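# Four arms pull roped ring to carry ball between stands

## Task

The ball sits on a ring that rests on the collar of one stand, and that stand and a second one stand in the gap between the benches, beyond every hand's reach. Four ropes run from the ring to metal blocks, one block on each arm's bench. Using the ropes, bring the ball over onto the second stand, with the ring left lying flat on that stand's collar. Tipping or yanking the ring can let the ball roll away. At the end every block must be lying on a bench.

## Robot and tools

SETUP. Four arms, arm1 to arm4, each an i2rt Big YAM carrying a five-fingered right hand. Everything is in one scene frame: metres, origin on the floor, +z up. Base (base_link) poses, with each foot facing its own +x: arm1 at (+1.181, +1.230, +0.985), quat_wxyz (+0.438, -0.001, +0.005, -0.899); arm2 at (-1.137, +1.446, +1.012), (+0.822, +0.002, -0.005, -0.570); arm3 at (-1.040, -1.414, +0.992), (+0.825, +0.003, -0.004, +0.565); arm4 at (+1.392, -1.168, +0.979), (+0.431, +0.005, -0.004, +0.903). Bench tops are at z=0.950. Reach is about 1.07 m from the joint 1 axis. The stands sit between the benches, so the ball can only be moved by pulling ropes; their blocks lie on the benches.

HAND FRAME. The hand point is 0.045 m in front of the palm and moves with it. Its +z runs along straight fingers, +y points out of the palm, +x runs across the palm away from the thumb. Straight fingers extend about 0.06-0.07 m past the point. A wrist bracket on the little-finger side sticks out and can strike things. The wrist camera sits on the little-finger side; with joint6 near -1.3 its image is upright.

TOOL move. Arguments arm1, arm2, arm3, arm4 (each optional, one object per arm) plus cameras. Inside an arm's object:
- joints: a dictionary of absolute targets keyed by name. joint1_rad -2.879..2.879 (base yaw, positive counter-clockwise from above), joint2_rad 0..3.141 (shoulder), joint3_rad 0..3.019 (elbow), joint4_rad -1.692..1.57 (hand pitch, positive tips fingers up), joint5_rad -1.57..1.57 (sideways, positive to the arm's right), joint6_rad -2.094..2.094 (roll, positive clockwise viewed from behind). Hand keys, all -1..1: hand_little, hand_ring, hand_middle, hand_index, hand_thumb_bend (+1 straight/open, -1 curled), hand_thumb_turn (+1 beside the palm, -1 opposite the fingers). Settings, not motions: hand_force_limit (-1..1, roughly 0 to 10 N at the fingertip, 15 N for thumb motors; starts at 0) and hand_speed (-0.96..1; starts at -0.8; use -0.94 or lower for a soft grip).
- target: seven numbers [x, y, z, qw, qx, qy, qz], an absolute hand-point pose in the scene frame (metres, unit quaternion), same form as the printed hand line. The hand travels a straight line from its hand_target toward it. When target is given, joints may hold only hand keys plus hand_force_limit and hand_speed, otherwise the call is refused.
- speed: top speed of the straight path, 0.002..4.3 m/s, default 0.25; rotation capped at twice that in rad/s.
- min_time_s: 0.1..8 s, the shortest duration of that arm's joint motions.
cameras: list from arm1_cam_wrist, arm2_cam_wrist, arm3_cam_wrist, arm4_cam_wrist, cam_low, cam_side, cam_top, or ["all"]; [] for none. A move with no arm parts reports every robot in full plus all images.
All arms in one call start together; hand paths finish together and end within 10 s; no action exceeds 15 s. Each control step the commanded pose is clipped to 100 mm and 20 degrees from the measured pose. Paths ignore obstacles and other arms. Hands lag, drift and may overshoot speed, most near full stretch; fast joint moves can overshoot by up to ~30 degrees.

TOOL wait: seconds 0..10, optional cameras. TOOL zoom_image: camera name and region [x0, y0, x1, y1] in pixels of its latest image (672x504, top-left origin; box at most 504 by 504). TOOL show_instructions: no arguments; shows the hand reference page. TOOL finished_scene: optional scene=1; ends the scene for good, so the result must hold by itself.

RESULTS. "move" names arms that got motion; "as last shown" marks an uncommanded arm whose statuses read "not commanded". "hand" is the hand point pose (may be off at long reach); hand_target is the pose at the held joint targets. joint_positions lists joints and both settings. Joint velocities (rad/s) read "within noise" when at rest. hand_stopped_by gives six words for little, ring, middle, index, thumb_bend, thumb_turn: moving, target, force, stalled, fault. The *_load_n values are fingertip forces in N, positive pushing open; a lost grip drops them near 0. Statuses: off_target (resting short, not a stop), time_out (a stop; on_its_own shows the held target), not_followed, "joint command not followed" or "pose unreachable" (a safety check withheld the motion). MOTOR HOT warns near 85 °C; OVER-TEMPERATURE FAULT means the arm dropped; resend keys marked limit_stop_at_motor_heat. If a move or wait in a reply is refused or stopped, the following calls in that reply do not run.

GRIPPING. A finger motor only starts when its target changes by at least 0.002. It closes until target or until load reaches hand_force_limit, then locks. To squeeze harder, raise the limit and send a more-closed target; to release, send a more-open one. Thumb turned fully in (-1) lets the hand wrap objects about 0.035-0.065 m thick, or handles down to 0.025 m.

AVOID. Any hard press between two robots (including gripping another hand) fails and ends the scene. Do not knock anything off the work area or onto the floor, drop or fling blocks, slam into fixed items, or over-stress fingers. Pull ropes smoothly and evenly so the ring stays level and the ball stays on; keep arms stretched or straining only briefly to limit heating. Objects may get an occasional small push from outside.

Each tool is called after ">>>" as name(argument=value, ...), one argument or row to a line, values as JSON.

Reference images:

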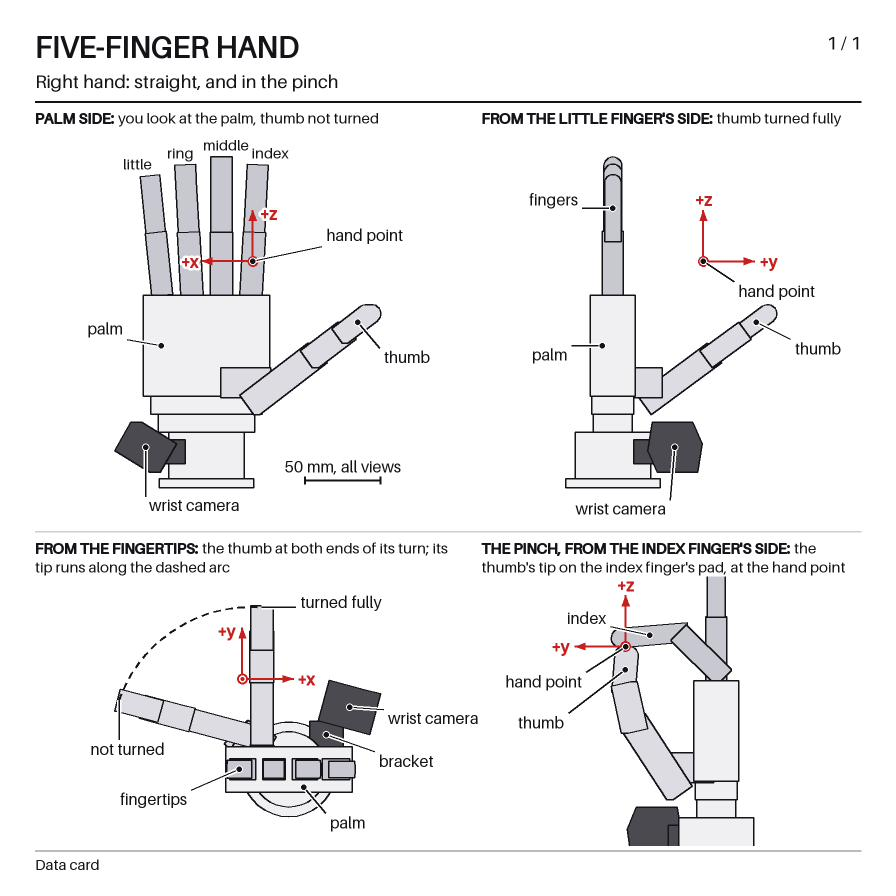

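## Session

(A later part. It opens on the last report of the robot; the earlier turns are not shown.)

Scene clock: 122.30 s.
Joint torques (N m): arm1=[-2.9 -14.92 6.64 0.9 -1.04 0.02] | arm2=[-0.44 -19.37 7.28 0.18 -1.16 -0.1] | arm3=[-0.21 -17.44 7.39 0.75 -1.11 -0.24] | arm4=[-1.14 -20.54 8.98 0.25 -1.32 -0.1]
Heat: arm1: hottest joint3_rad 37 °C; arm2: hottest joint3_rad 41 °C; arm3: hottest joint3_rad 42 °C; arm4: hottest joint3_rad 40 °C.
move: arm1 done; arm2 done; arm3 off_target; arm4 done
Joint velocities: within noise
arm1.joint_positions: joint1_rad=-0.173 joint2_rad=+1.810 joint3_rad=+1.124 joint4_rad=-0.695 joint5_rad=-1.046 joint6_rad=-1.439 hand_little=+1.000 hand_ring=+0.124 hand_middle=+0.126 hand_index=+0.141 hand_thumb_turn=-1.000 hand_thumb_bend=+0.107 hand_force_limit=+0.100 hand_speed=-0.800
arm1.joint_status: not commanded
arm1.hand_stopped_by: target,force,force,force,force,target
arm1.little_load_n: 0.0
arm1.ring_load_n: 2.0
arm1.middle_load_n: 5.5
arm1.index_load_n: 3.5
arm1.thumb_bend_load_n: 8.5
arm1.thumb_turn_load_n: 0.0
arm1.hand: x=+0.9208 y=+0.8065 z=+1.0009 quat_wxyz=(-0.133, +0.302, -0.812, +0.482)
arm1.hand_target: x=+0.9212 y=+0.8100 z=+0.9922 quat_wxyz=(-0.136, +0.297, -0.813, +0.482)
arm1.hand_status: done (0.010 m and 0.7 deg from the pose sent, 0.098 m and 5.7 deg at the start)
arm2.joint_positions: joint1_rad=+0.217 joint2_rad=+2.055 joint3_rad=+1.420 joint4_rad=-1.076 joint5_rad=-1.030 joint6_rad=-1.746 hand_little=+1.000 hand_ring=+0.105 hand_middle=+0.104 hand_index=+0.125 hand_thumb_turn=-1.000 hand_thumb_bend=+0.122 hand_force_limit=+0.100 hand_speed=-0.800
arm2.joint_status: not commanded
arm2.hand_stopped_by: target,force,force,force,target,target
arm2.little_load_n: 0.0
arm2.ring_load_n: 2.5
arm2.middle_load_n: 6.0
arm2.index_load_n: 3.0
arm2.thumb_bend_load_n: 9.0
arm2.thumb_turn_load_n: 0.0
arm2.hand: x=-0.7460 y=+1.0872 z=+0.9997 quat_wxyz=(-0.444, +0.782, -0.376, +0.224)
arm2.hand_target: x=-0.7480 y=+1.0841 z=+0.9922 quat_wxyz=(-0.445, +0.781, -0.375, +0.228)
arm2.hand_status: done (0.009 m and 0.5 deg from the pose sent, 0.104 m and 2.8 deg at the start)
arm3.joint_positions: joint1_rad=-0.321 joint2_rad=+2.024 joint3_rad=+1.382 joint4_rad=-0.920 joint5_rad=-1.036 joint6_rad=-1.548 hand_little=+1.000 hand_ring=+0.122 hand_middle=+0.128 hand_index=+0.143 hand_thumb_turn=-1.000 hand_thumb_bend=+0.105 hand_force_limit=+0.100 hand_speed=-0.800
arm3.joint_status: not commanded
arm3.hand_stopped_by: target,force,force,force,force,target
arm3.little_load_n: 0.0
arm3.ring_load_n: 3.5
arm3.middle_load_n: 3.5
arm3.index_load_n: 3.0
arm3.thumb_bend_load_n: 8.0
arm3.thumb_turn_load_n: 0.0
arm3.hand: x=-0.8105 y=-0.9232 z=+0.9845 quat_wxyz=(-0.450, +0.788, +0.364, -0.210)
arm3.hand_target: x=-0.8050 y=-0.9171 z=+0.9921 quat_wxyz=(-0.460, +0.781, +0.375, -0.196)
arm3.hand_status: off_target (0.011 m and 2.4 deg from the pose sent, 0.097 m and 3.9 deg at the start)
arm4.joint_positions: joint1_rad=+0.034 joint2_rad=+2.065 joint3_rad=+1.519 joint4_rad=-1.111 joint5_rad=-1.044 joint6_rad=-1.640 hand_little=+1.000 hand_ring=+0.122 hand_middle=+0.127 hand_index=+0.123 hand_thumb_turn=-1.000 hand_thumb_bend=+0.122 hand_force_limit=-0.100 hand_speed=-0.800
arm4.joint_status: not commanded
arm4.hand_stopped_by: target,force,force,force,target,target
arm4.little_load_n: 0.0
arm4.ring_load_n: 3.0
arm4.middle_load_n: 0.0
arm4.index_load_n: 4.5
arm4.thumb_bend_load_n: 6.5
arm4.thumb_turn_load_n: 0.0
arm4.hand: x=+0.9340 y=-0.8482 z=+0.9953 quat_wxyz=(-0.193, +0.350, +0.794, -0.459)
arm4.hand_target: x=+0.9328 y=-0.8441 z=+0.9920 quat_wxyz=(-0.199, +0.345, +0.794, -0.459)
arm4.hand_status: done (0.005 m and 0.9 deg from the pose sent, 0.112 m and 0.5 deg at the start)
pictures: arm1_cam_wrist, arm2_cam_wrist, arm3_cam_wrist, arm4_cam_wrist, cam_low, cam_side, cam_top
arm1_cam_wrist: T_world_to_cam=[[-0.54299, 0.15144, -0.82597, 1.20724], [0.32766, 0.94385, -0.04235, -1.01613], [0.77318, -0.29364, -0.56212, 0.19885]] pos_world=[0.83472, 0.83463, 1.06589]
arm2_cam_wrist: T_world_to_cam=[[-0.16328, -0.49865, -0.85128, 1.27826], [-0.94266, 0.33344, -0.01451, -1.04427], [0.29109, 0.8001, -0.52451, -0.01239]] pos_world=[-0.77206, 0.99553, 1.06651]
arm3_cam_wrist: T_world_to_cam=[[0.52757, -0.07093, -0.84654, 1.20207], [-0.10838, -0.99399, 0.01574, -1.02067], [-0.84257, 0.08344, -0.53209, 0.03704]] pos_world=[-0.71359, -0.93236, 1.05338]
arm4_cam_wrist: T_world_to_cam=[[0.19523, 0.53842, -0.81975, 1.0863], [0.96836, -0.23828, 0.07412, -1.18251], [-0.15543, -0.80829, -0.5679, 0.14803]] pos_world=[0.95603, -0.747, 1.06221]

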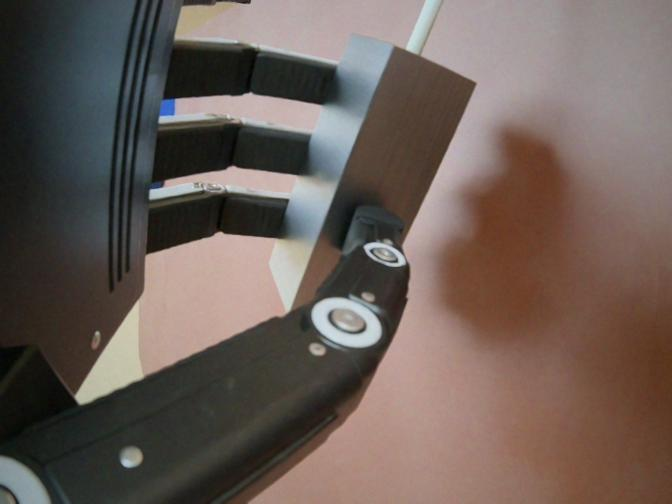

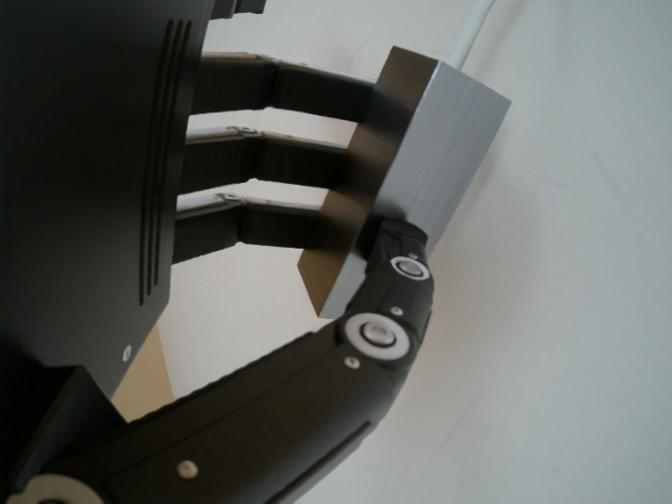

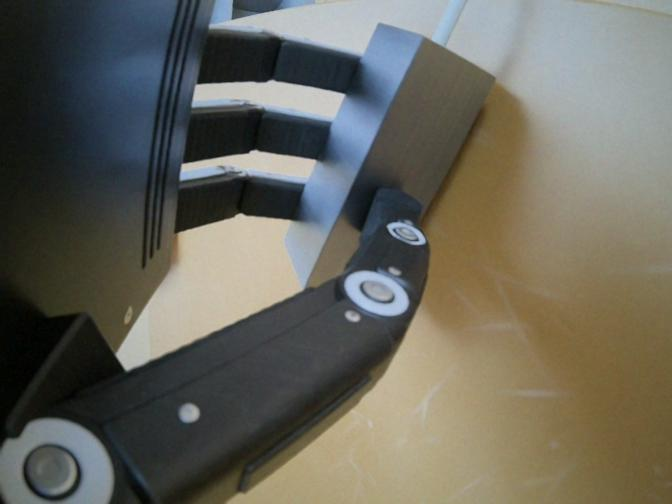

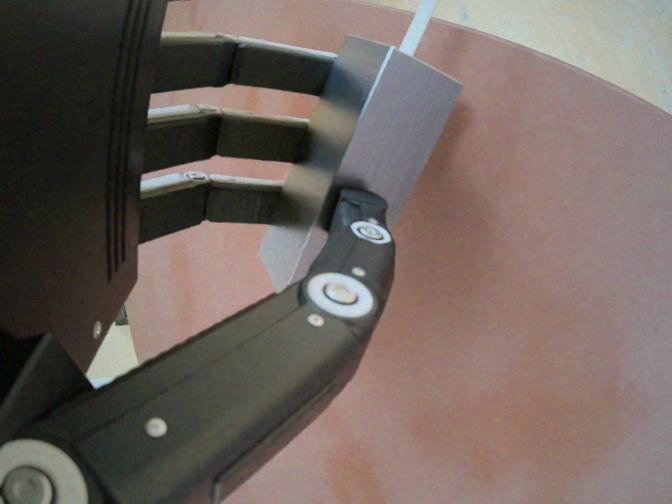

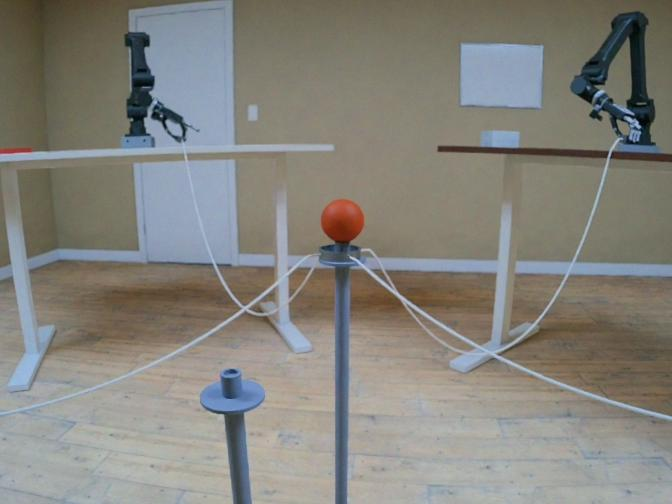

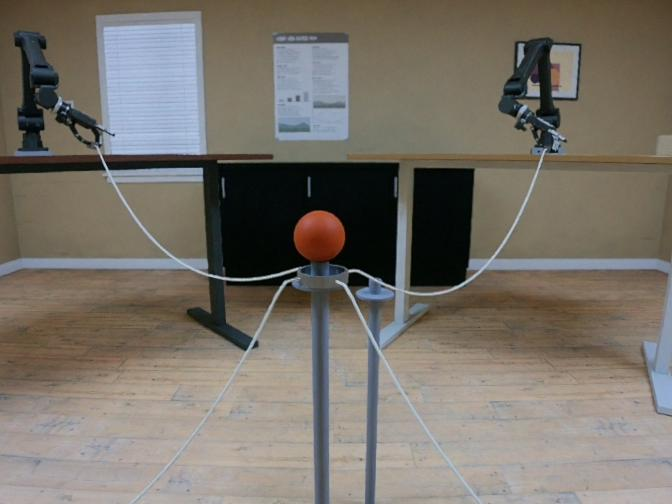

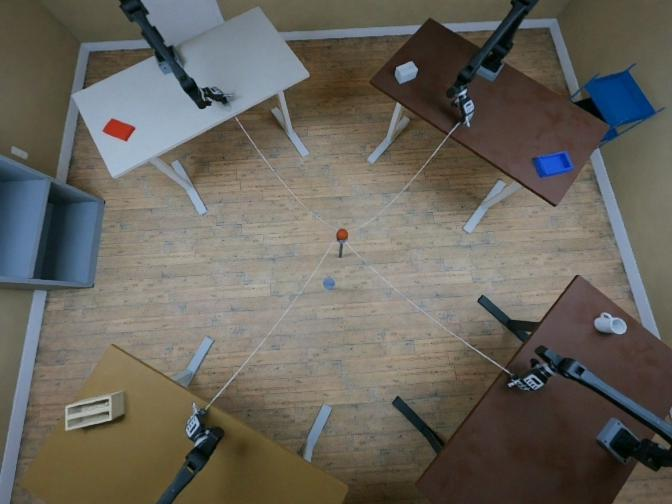

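>>> move(
  arm1={"target":[0.921,0.810,0.968,0.154,-0.287,0.8169,-0.4757],"speed":0.05},
  arm2={"target":[-0.748,1.084,0.972,0.4452,-0.7809,0.3746,-0.2280],"speed":0.05},
  arm3={"target":[-0.805,-0.917,0.980,0.4601,-0.7806,-0.3746,0.1962],"speed":0.05},
  arm4={"target":[0.9328,-0.844,0.969,0.2054,-0.3419,-0.7957,0.4561],"speed":0.05},
  cameras=["arm1_cam_wrist","arm2_cam_wrist","arm3_cam_wrist","arm4_cam_wrist"],
)

Scene clock: 123.93 s.
Joint torques (N m): arm1=[-3.02 -14.45 7.42 0.8 -0.84 0.01] | arm2=[-0.5 -19.02 6.94 0.23 -1.1 -0.09] | arm3=[-0.15 -16.73 6.97 0.83 -1.01 -0.23] | arm4=[-1.08 -20.19 8.57 0.29 -1.24 -0.11]
Heat: arm1: hottest joint3_rad 37 °C; arm2: hottest joint3_rad 41 °C; arm3: hottest joint3_rad 42 °C; arm4: hottest joint3_rad 40 °C.
move: arm1 off_target; arm2 off_target; arm3 done; arm4 done
Joint velocities: within noise
arm1.joint_positions: joint1_rad=-0.173 joint2_rad=+1.864 joint3_rad=+1.124 joint4_rad=-0.690 joint5_rad=-1.054 joint6_rad=-1.439 hand_little=+1.000 hand_ring=+0.124 hand_middle=+0.126 hand_index=+0.141 hand_thumb_turn=-1.000 hand_thumb_bend=+0.107 hand_force_limit=+0.100 hand_speed=-0.800
arm1.joint_status: not commanded
arm1.hand_stopped_by: target,force,force,force,force,target
arm1.little_load_n: 0.0
arm1.ring_load_n: 2.0
arm1.middle_load_n: 5.5
arm1.index_load_n: 3.5
arm1.thumb_bend_load_n: 8.0
arm1.thumb_turn_load_n: 0.0
arm1.hand: x=+0.9256 y=+0.8097 z=+0.9775 quat_wxyz=(-0.154, +0.290, -0.815, +0.477)
arm1.hand_target: x=+0.9212 y=+0.8101 z=+0.9682 quat_wxyz=(-0.154, +0.287, -0.817, +0.476)
arm1.hand_status: off_target (0.011 m and 0.4 deg from the pose sent, 0.033 m and 3.1 deg at the start)
arm2.joint_positions: joint1_rad=+0.217 joint2_rad=+2.080 joint3_rad=+1.413 joint4_rad=-1.037 joint5_rad=-1.031 joint6_rad=-1.747 hand_little=+1.000 hand_ring=+0.105 hand_middle=+0.104 hand_index=+0.125 hand_thumb_turn=-1.000 hand_thumb_bend=+0.122 hand_force_limit=+0.100 hand_speed=-0.800
arm2.joint_status: not commanded
arm2.hand_stopped_by: target,force,force,force,target,target
arm2.little_load_n: 0.0
arm2.ring_load_n: 2.5
arm2.middle_load_n: 6.0
arm2.index_load_n: 3.0
arm2.thumb_bend_load_n: 9.0
arm2.thumb_turn_load_n: 0.0
arm2.hand: x=-0.7446 y=+1.0857 z=+0.9837 quat_wxyz=(-0.443, +0.783, -0.373, +0.228)
arm2.hand_target: x=-0.7481 y=+1.0842 z=+0.9722 quat_wxyz=(-0.445, +0.781, -0.375, +0.228)
arm2.hand_status: off_target (0.012 m and 0.4 deg from the pose sent, 0.028 m and 0.5 deg at the start)
arm3.joint_positions: joint1_rad=-0.321 joint2_rad=+2.033 joint3_rad=+1.380 joint4_rad=-0.896 joint5_rad=-1.039 joint6_rad=-1.549 hand_little=+1.000 hand_ring=+0.122 hand_middle=+0.128 hand_index=+0.143 hand_thumb_turn=-1.000 hand_thumb_bend=+0.105 hand_force_limit=+0.100 hand_speed=-0.800
arm3.joint_status: not commanded
arm3.hand_stopped_by: target,force,force,force,force,target
arm3.little_load_n: 0.0
arm3.ring_load_n: 2.5
arm3.middle_load_n: 3.5
arm3.index_load_n: 3.0
arm3.thumb_bend_load_n: 8.0
arm3.thumb_turn_load_n: 0.0
arm3.hand: x=-0.8086 y=-0.9203 z=+0.9792 quat_wxyz=(-0.454, +0.786, +0.367, -0.205)
arm3.hand_target: x=-0.8050 y=-0.9171 z=+0.9800 quat_wxyz=(-0.460, +0.781, +0.374, -0.196)
arm3.hand_status: done (0.005 m and 1.6 deg from the pose sent, 0.009 m and 2.4 deg at the start)
arm4.joint_positions: joint1_rad=+0.034 joint2_rad=+2.085 joint3_rad=+1.493 joint4_rad=-1.045 joint5_rad=-1.046 joint6_rad=-1.641 hand_little=+1.000 hand_ring=+0.122 hand_middle=+0.127 hand_index=+0.123 hand_thumb_turn=-1.000 hand_thumb_bend=+0.122 hand_force_limit=-0.100 hand_speed=-0.800
arm4.joint_status: not commanded
arm4.hand_stopped_by: target,force,force,force,target,target
arm4.little_load_n: 0.0
arm4.ring_load_n: 2.5
arm4.middle_load_n: 0.5
arm4.index_load_n: 5.0
arm4.thumb_bend_load_n: 6.0
arm4.thumb_turn_load_n: 0.0
arm4.hand: x=+0.9327 y=-0.8472 z=+0.9757 quat_wxyz=(-0.202, +0.345, +0.796, -0.455)
arm4.hand_target: x=+0.9328 y=-0.8442 z=+0.9690 quat_wxyz=(-0.205, +0.342, +0.796, -0.456)
arm4.hand_status: done (0.007 m and 0.5 deg from the pose sent, 0.027 m and 1.8 deg at the start)
arm1_cam_wrist: T_world_to_cam=[[-0.50864, 0.17358, -0.8433, 1.15731], [0.32779, 0.94475, -0.00324, -1.06079], [0.79614, -0.27807, -0.53743, 0.12484]] pos_world=[0.83697, 0.836, 1.03961]
arm2_cam_wrist: T_world_to_cam=[[-0.15818, -0.50385, -0.84919, 1.27149], [-0.94266, 0.33302, -0.022, -1.0349], [0.29388, 0.79702, -0.52763, -0.01149]] pos_world=[-0.77107, 0.99443, 1.0509]
arm3_cam_wrist: T_world_to_cam=[[0.53343, -0.06015, -0.84371, 1.20873], [-0.10815, -0.99413, 0.00249, -1.00457], [-0.8389, 0.08992, -0.5368, 0.04912]] pos_world=[-0.71221, -0.93039, 1.04869]
arm4_cam_wrist: T_world_to_cam=[[0.18166, 0.55066, -0.81472, 1.08813], [0.96946, -0.23909, 0.05456, -1.16215], [-0.16475, -0.79975, -0.57728, 0.16268]] pos_world=[0.95579, -0.74695, 1.04385]

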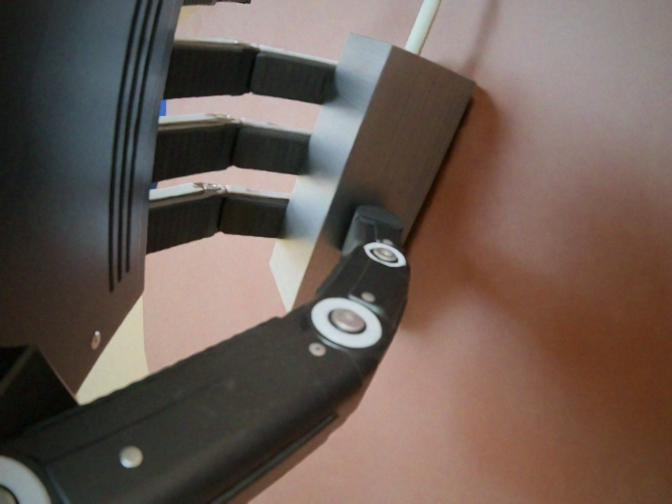

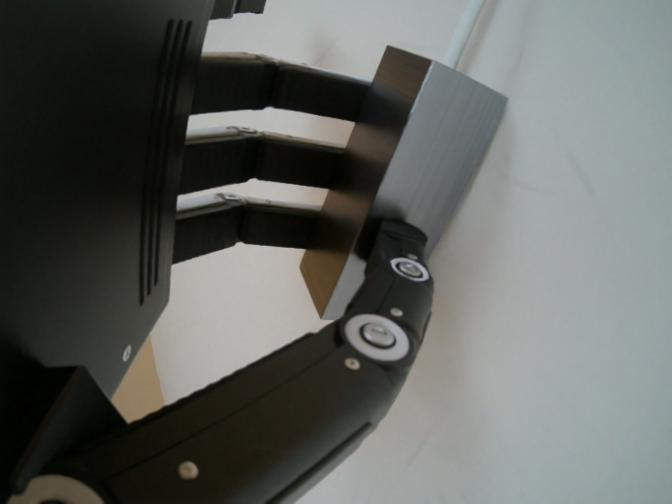

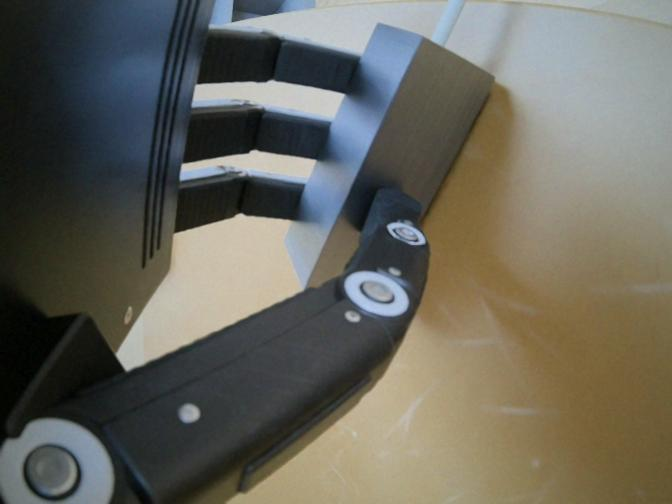

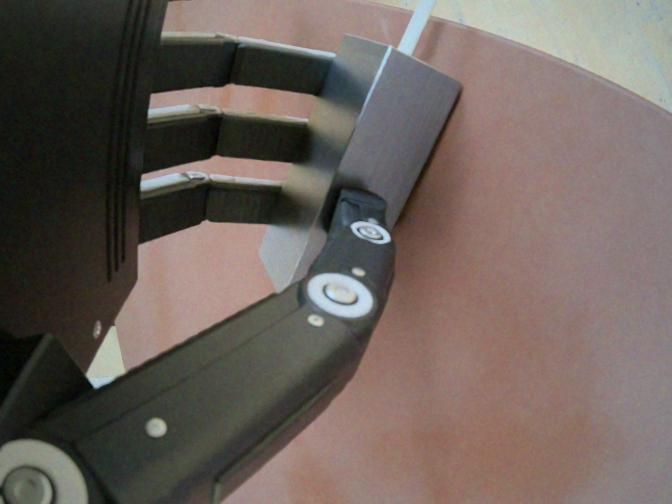

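>>> move(
  arm1={"target":[0.921,0.810,0.963,0.154,-0.287,0.8169,-0.4757],"speed":0.04},
  arm2={"target":[-0.748,1.084,0.964,0.4452,-0.7809,0.3746,-0.2280],"speed":0.04},
  arm3={"target":[-0.805,-0.917,0.972,0.4601,-0.7806,-0.3746,0.1962],"speed":0.04},
  arm4={"target":[0.9328,-0.844,0.963,0.2054,-0.3419,-0.7957,0.4561],"speed":0.04},
  cameras=["arm1_cam_wrist","arm2_cam_wrist","arm3_cam_wrist","arm4_cam_wrist","cam_side"],
)

Scene clock: 125.47 s.
Joint torques (N m): arm1=[-3.02 -13.8 7.17 1.11 -0.84 0.01] | arm2=[-0.5 -18.2 6.64 0.28 -1.01 -0.09] | arm3=[-0.15 -16.03 6.65 0.92 -0.9 -0.23] | arm4=[-1.32 -19.6 8.27 0.35 -1.25 -0.11]
Heat: arm1: hottest joint3_rad 37 °C; arm2: hottest joint3_rad 41 °C; arm3: hottest joint3_rad 42 °C; arm4: hottest joint3_rad 40 °C.
move: arm1 off_target; arm2 off_target; arm3 done; arm4 off_target
Joint velocities: within noise
arm1.joint_positions: joint1_rad=-0.173 joint2_rad=+1.864 joint3_rad=+1.124 joint4_rad=-0.686 joint5_rad=-1.054 joint6_rad=-1.439 hand_little=+1.000 hand_ring=+0.124 hand_middle=+0.126 hand_index=+0.141 hand_thumb_turn=-1.000 hand_thumb_bend=+0.107 hand_force_limit=+0.100 hand_speed=-0.800
arm1.joint_status: not commanded
arm1.hand_stopped_by: target,force,force,force,force,target
arm1.little_load_n: 0.0
arm1.ring_load_n: 2.0
arm1.middle_load_n: 5.5
arm1.index_load_n: 3.5
arm1.thumb_bend_load_n: 8.0
arm1.thumb_turn_load_n: 0.0
arm1.hand: x=+0.9251 y=+0.8093 z=+0.9773 quat_wxyz=(-0.153, +0.291, -0.815, +0.477)
arm1.hand_target: x=+0.9213 y=+0.8103 z=+0.9634 quat_wxyz=(-0.154, +0.287, -0.817, +0.476)
arm1.hand_status: off_target (0.015 m and 0.6 deg from the pose sent, 0.015 m and 0.4 deg at the start)
arm2.joint_positions: joint1_rad=+0.217 joint2_rad=+2.081 joint3_rad=+1.413 joint4_rad=-1.023 joint5_rad=-1.033 joint6_rad=-1.747 hand_little=+1.000 hand_ring=+0.105 hand_middle=+0.104 hand_index=+0.125 hand_thumb_turn=-1.000 hand_thumb_bend=+0.122 hand_force_limit=+0.100 hand_speed=-0.800
arm2.joint_status: not commanded
arm2.hand_stopped_by: target,force,force,force,target,target
arm2.little_load_n: 0.0
arm2.ring_load_n: 2.5
arm2.middle_load_n: 6.0
arm2.index_load_n: 3.0
arm2.thumb_bend_load_n: 8.5
arm2.thumb_turn_load_n: 0.0
arm2.hand: x=-0.7427 y=+1.0834 z=+0.9826 quat_wxyz=(-0.441, +0.784, -0.370, +0.233)
arm2.hand_target: x=-0.7483 y=+1.0845 z=+0.9645 quat_wxyz=(-0.445, +0.781, -0.375, +0.228)
arm2.hand_status: off_target (0.019 m and 1.0 deg from the pose sent, 0.020 m and 0.3 deg at the start)
arm3.joint_positions: joint1_rad=-0.321 joint2_rad=+2.035 joint3_rad=+1.380 joint4_rad=-0.881 joint5_rad=-1.042 joint6_rad=-1.549 hand_little=+1.000 hand_ring=+0.122 hand_middle=+0.128 hand_index=+0.143 hand_thumb_turn=-1.000 hand_thumb_bend=+0.105 hand_force_limit=+0.100 hand_speed=-0.800
arm3.joint_status: not commanded
arm3.hand_stopped_by: target,force,force,force,force,target
arm3.little_load_n: 0.0
arm3.ring_load_n: 2.5
arm3.middle_load_n: 4.0
arm3.index_load_n: 3.0
arm3.thumb_bend_load_n: 8.0
arm3.thumb_turn_load_n: 0.0
arm3.hand: x=-0.8071 y=-0.9176 z=+0.9782 quat_wxyz=(-0.457, +0.784, +0.370, -0.201)
arm3.hand_target: x=-0.8050 y=-0.9170 z=+0.9722 quat_wxyz=(-0.460, +0.781, +0.375, -0.196)
arm3.hand_status: done (0.007 m and 0.9 deg from the pose sent, 0.009 m and 1.6 deg at the start)
arm4.joint_positions: joint1_rad=+0.034 joint2_rad=+2.085 joint3_rad=+1.493 joint4_rad=-1.034 joint5_rad=-1.046 joint6_rad=-1.641 hand_little=+1.000 hand_ring=+0.122 hand_middle=+0.127 hand_index=+0.123 hand_thumb_turn=-1.000 hand_thumb_bend=+0.122 hand_force_limit=-0.100 hand_speed=-0.800
arm4.joint_status: not commanded
arm4.hand_stopped_by: target,force,force,force,target,target
arm4.little_load_n: 0.0
arm4.ring_load_n: 2.5
arm4.middle_load_n: 0.5
arm4.index_load_n: 5.0
arm4.thumb_bend_load_n: 6.0
arm4.thumb_turn_load_n: 0.0
arm4.hand: x=+0.9312 y=-0.8454 z=+0.9749 quat_wxyz=(-0.206, +0.342, +0.797, -0.454)
arm4.hand_target: x=+0.9330 y=-0.8444 z=+0.9631 quat_wxyz=(-0.205, +0.342, +0.796, -0.456)
arm4.hand_status: off_target (0.012 m and 0.3 deg from the pose sent, 0.013 m and 0.5 deg at the start)
arm1_cam_wrist: T_world_to_cam=[[-0.5105, 0.17192, -0.84252, 1.15931], [0.32781, 0.94473, -0.00585, -1.05757], [0.79494, -0.27917, -0.53864, 0.12822]] pos_world=[0.83658, 0.83561, 1.03961]
arm2_cam_wrist: T_world_to_cam=[[-0.15069, -0.51198, -0.84568, 1.28064], [-0.94236, 0.33291, -0.03363, -1.02057], [0.29875, 0.79186, -0.53263, 0.00338]] pos_world=[-0.76977, 0.99274, 1.05048]
arm3_cam_wrist: T_world_to_cam=[[0.53796, -0.05014, -0.84148, 1.21781], [-0.1081, -0.99409, -0.00988, -0.98954], [-0.83601, 0.09628, -0.5402, 0.06111]] pos_world=[-0.71102, -0.92852, 1.04799]
arm4_cam_wrist: T_world_to_cam=[[0.17614, 0.55691, -0.81168, 1.09416], [0.9698, -0.23951, 0.04612, -1.1526], [-0.16872, -0.79529, -0.58228, 0.1757]] pos_world=[0.95471, -0.74568, 1.04357]

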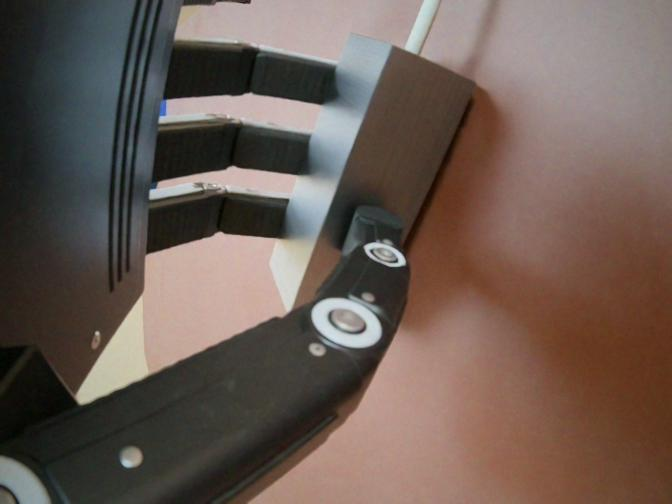

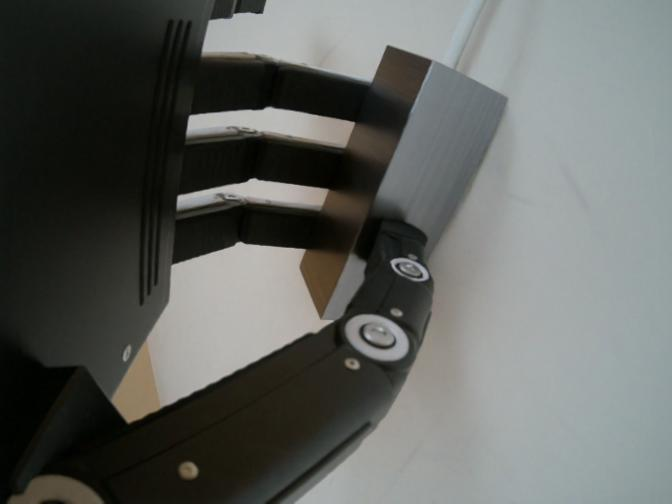

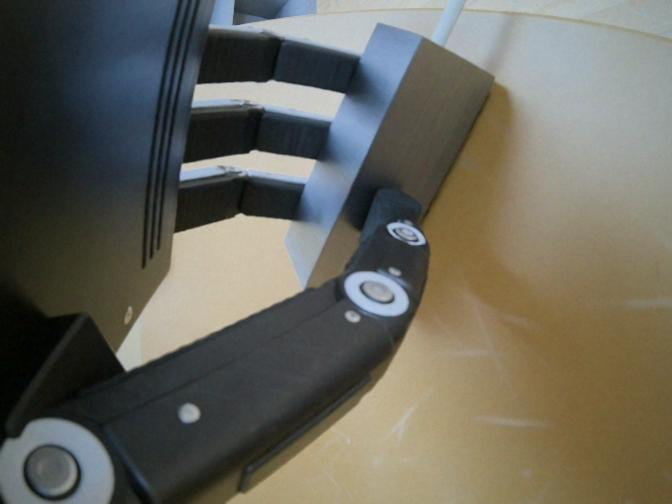

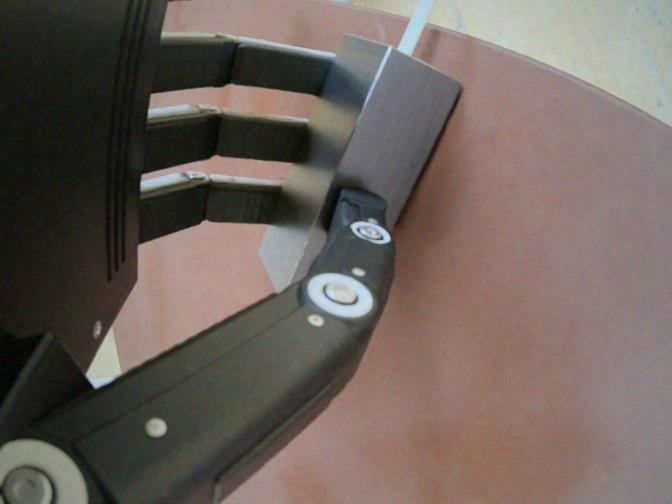

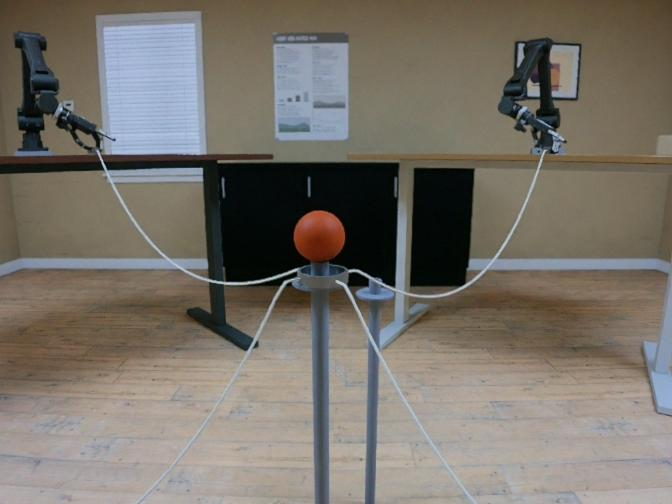

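>>> zoom_image(
  camera="arm1_cam_wrist",
  region=[340, 20, 540, 300],
)

>>> zoom_image(
  camera="arm2_cam_wrist",
  region=[370, 30, 570, 310],
)

>>> zoom_image(
  camera="arm3_cam_wrist",
  region=[340, 20, 540, 300],
)

>>> zoom_image(
  camera="arm4_cam_wrist",
  region=[320, 20, 520, 300],
)

Scaled by 1.800 from the camera's image (finer frame: 960x720).

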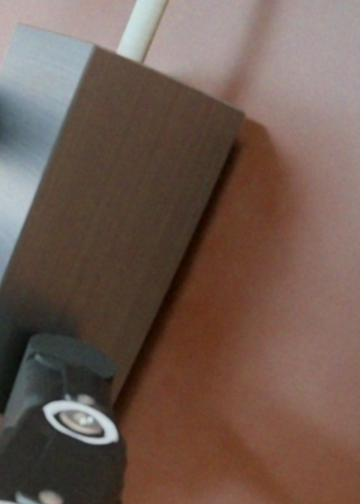

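Scaled by 1.800 from the camera's image (finer frame: 960x720).

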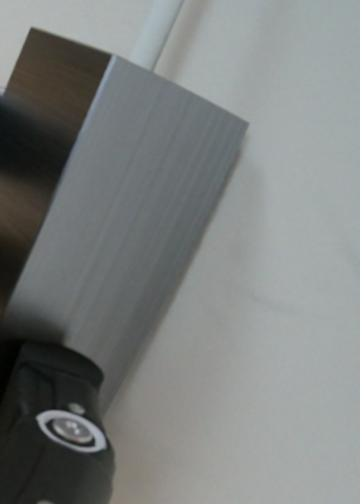

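Scaled by 1.800 from the camera's image (finer frame: 960x720).

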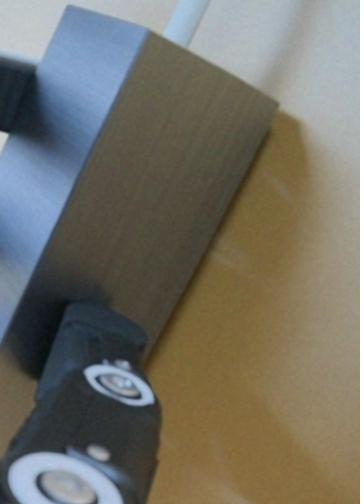

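Scaled by 1.800 from the camera's image (finer frame: 960x720).

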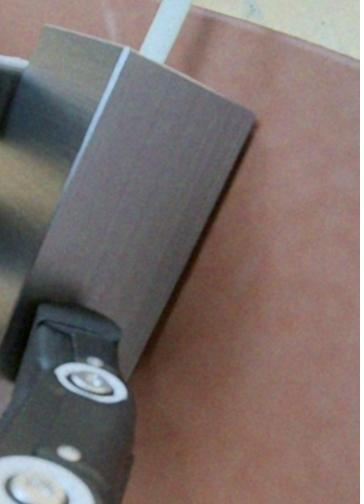

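>>> move(
  arm1={"target":[0.921,0.810,0.950,0.154,-0.287,0.8169,-0.4757],"speed":0.04},
  arm2={"target":[-0.748,1.084,0.951,0.4452,-0.7809,0.3746,-0.2280],"speed":0.04},
  arm3={"target":[-0.805,-0.917,0.960,0.4601,-0.7806,-0.3746,0.1962],"speed":0.04},
  arm4={"target":[0.9328,-0.844,0.951,0.2054,-0.3419,-0.7957,0.4561],"speed":0.04},
  cameras=["arm1_cam_wrist","arm2_cam_wrist","arm3_cam_wrist","arm4_cam_wrist"],
)

>>> zoom_image(
  camera="arm1_cam_wrist",
  region=[340, 20, 540, 300],
)

>>> zoom_image(
  camera="arm2_cam_wrist",
  region=[370, 30, 570, 310],
)

Scene clock: 127.17 s.
Joint torques (N m): arm1=[-3.02 -12.57 6.57 1.51 -0.38 -0.07] | arm2=[-0.44 -17.14 6.26 0.55 -0.7 -0.1] | arm3=[-0.03 -14.68 6.61 1.35 -0.63 -0.24] | arm4=[-1.14 -18.73 7.62 0.46 -1.03 -0.11]
Heat: arm1: hottest joint3_rad 37 °C; arm2: hottest joint3_rad 41 °C; arm3: hottest joint3_rad 41 °C; arm4: hottest joint3_rad 40 °C.
move: arm1 off_target; arm2 off_target; arm3 off_target; arm4 off_target
Joint velocities: within noise
arm1.joint_positions: joint1_rad=-0.173 joint2_rad=+1.871 joint3_rad=+1.124 joint4_rad=-0.666 joint5_rad=-1.065 joint6_rad=-1.429 hand_little=+1.000 hand_ring=+0.124 hand_middle=+0.126 hand_index=+0.141 hand_thumb_turn=-1.000 hand_thumb_bend=+0.107 hand_force_limit=+0.100 hand_speed=-0.800
arm1.joint_status: not commanded
arm1.hand_stopped_by: target,force,force,force,force,target
arm1.little_load_n: 0.0
arm1.ring_load_n: 1.5
arm1.middle_load_n: 5.0
arm1.index_load_n: 3.5
arm1.thumb_bend_load_n: 8.5
arm1.thumb_turn_load_n: 0.0
arm1.hand: x=+0.9242 y=+0.8061 z=+0.9760 quat_wxyz=(-0.152, +0.290, -0.812, +0.483)
arm1.hand_target: x=+0.9219 y=+0.8109 z=+0.9510 quat_wxyz=(-0.154, +0.287, -0.817, +0.476)
arm1.hand_status: off_target (0.026 m and 1.1 deg from the pose sent, 0.028 m and 0.6 deg at the start)
arm2.joint_positions: joint1_rad=+0.216 joint2_rad=+2.088 joint3_rad=+1.412 joint4_rad=-1.005 joint5_rad=-1.041 joint6_rad=-1.747 hand_little=+1.000 hand_ring=+0.105 hand_middle=+0.104 hand_index=+0.125 hand_thumb_turn=-1.000 hand_thumb_bend=+0.122 hand_force_limit=+0.100 hand_speed=-0.800
arm2.joint_status: not commanded
arm2.hand_stopped_by: target,force,force,force,target,target
arm2.little_load_n: 0.0
arm2.ring_load_n: 2.5
arm2.middle_load_n: 6.0
arm2.index_load_n: 3.0
arm2.thumb_bend_load_n: 8.0
arm2.thumb_turn_load_n: 0.0
arm2.hand: x=-0.7404 y=+1.0818 z=+0.9796 quat_wxyz=(-0.441, +0.783, -0.368, +0.239)
arm2.hand_target: x=-0.7486 y=+1.0850 z=+0.9522 quat_wxyz=(-0.445, +0.781, -0.375, +0.228)
arm2.hand_status: off_target (0.030 m and 1.6 deg from the pose sent, 0.032 m and 1.0 deg at the start)
arm3.joint_positions: joint1_rad=-0.322 joint2_rad=+2.037 joint3_rad=+1.374 joint4_rad=-0.867 joint5_rad=-1.050 joint6_rad=-1.549 hand_little=+1.000 hand_ring=+0.122 hand_middle=+0.128 hand_index=+0.143 hand_thumb_turn=-1.000 hand_thumb_bend=+0.105 hand_force_limit=+0.100 hand_speed=-0.800
arm3.joint_status: not commanded
arm3.hand_stopped_by: target,force,force,force,force,target
arm3.little_load_n: 0.0
arm3.ring_load_n: 2.0
arm3.middle_load_n: 3.0
arm3.index_load_n: 2.5
arm3.thumb_bend_load_n: 8.0
arm3.thumb_turn_load_n: 0.0
arm3.hand: x=-0.8073 y=-0.9171 z=+0.9765 quat_wxyz=(-0.462, +0.781, +0.370, -0.199)
arm3.hand_target: x=-0.8052 y=-0.9173 z=+0.9604 quat_wxyz=(-0.460, +0.781, +0.375, -0.196)
arm3.hand_status: off_target (0.017 m and 0.6 deg from the pose sent, 0.018 m and 0.9 deg at the start)
arm4.joint_positions: joint1_rad=+0.034 joint2_rad=+2.093 joint3_rad=+1.493 joint4_rad=-1.011 joint5_rad=-1.052 joint6_rad=-1.641 hand_little=+1.000 hand_ring=+0.122 hand_middle=+0.127 hand_index=+0.123 hand_thumb_turn=-1.000 hand_thumb_bend=+0.122 hand_force_limit=-0.100 hand_speed=-0.800
arm4.joint_status: not commanded
arm4.hand_stopped_by: target,force,force,force,target,target
arm4.little_load_n: 0.0
arm4.ring_load_n: 2.5
arm4.middle_load_n: 2.0
arm4.index_load_n: 5.0
arm4.thumb_bend_load_n: 5.5
arm4.thumb_turn_load_n: 0.0
arm4.hand: x=+0.9279 y=-0.8428 z=+0.9710 quat_wxyz=(-0.213, +0.338, +0.797, -0.453)
arm4.hand_target: x=+0.9332 y=-0.8446 z=+0.9514 quat_wxyz=(-0.205, +0.342, +0.796, -0.456)
arm4.hand_status: off_target (0.021 m and 1.0 deg from the pose sent, 0.024 m and 0.3 deg at the start)
arm1_cam_wrist: T_world_to_cam=[[-0.50708, 0.1633, -0.84629, 1.16567], [0.33065, 0.94362, -0.01604, -1.04612], [0.79595, -0.28796, -0.53248, 0.12754]] pos_world=[0.83547, 0.83352, 1.03763]
arm2_cam_wrist: T_world_to_cam=[[-0.14096, -0.51543, -0.84526, 1.28812], [-0.94143, 0.33396, -0.04664, -1.00576], [0.30632, 0.78918, -0.53231, 0.01047]] pos_world=[-0.76848, 0.99155, 1.04746]
arm3_cam_wrist: T_world_to_cam=[[0.53692, -0.0422, -0.84258, 1.22411], [-0.10876, -0.99388, -0.01953, -0.98006], [-0.83659, 0.10213, -0.53822, 0.06302]] pos_world=[-0.71112, -0.92884, 1.04619]
arm4_cam_wrist: T_world_to_cam=[[0.16489, 0.56344, -0.80953, 1.10404], [0.97031, -0.23992, 0.03065, -1.13449], [-0.17696, -0.79055, -0.58627, 0.19044]] pos_world=[0.95246, -0.7437, 1.04018]

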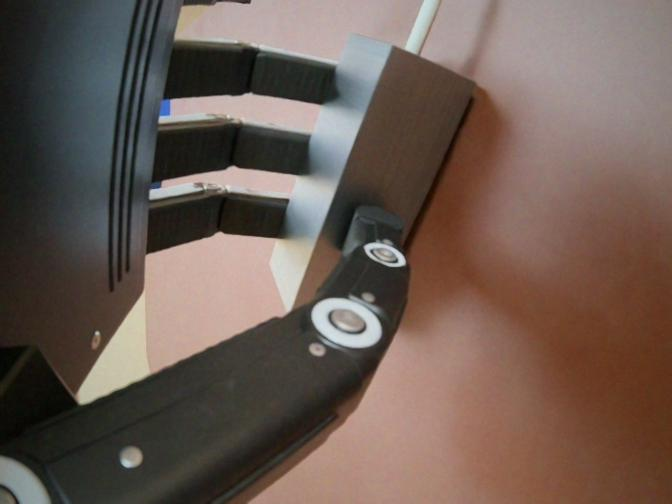

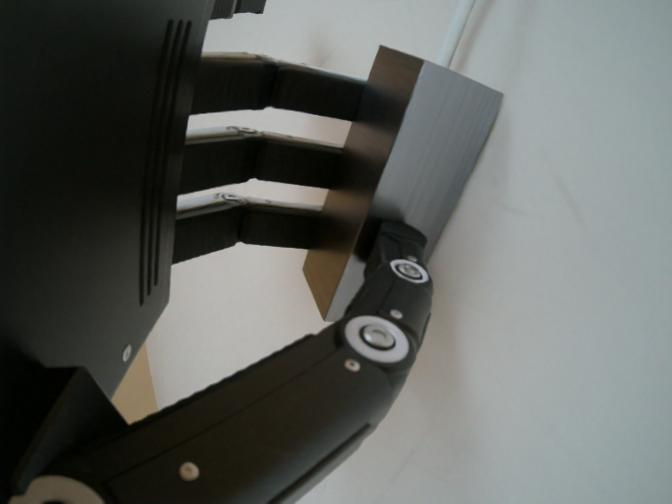

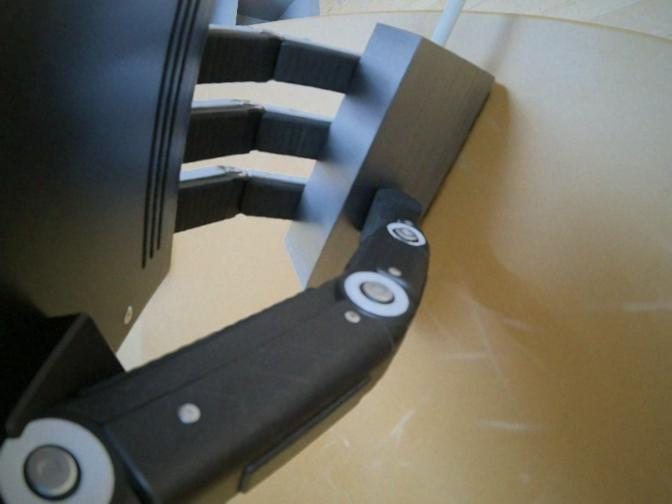

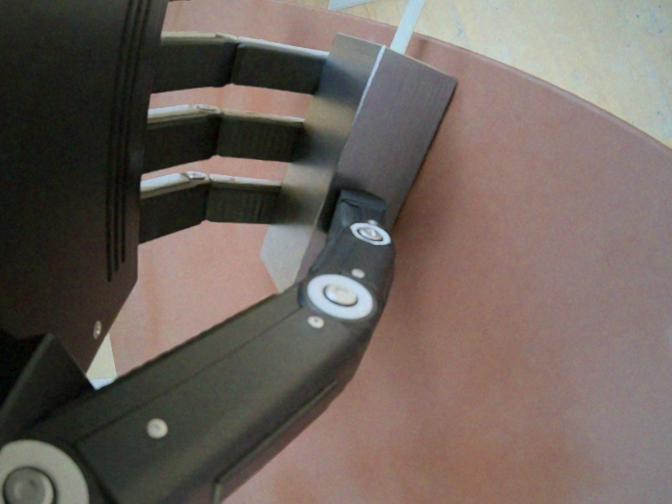

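Scaled by 1.800 from the camera's image (finer frame: 960x720).

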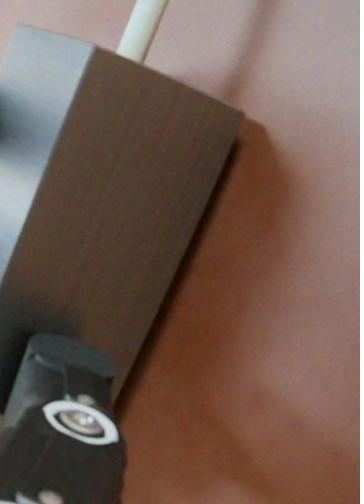

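Scaled by 1.800 from the camera's image (finer frame: 960x720).

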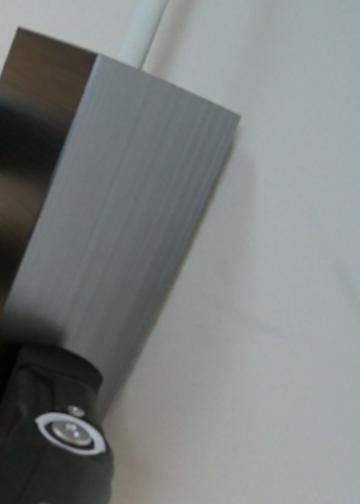

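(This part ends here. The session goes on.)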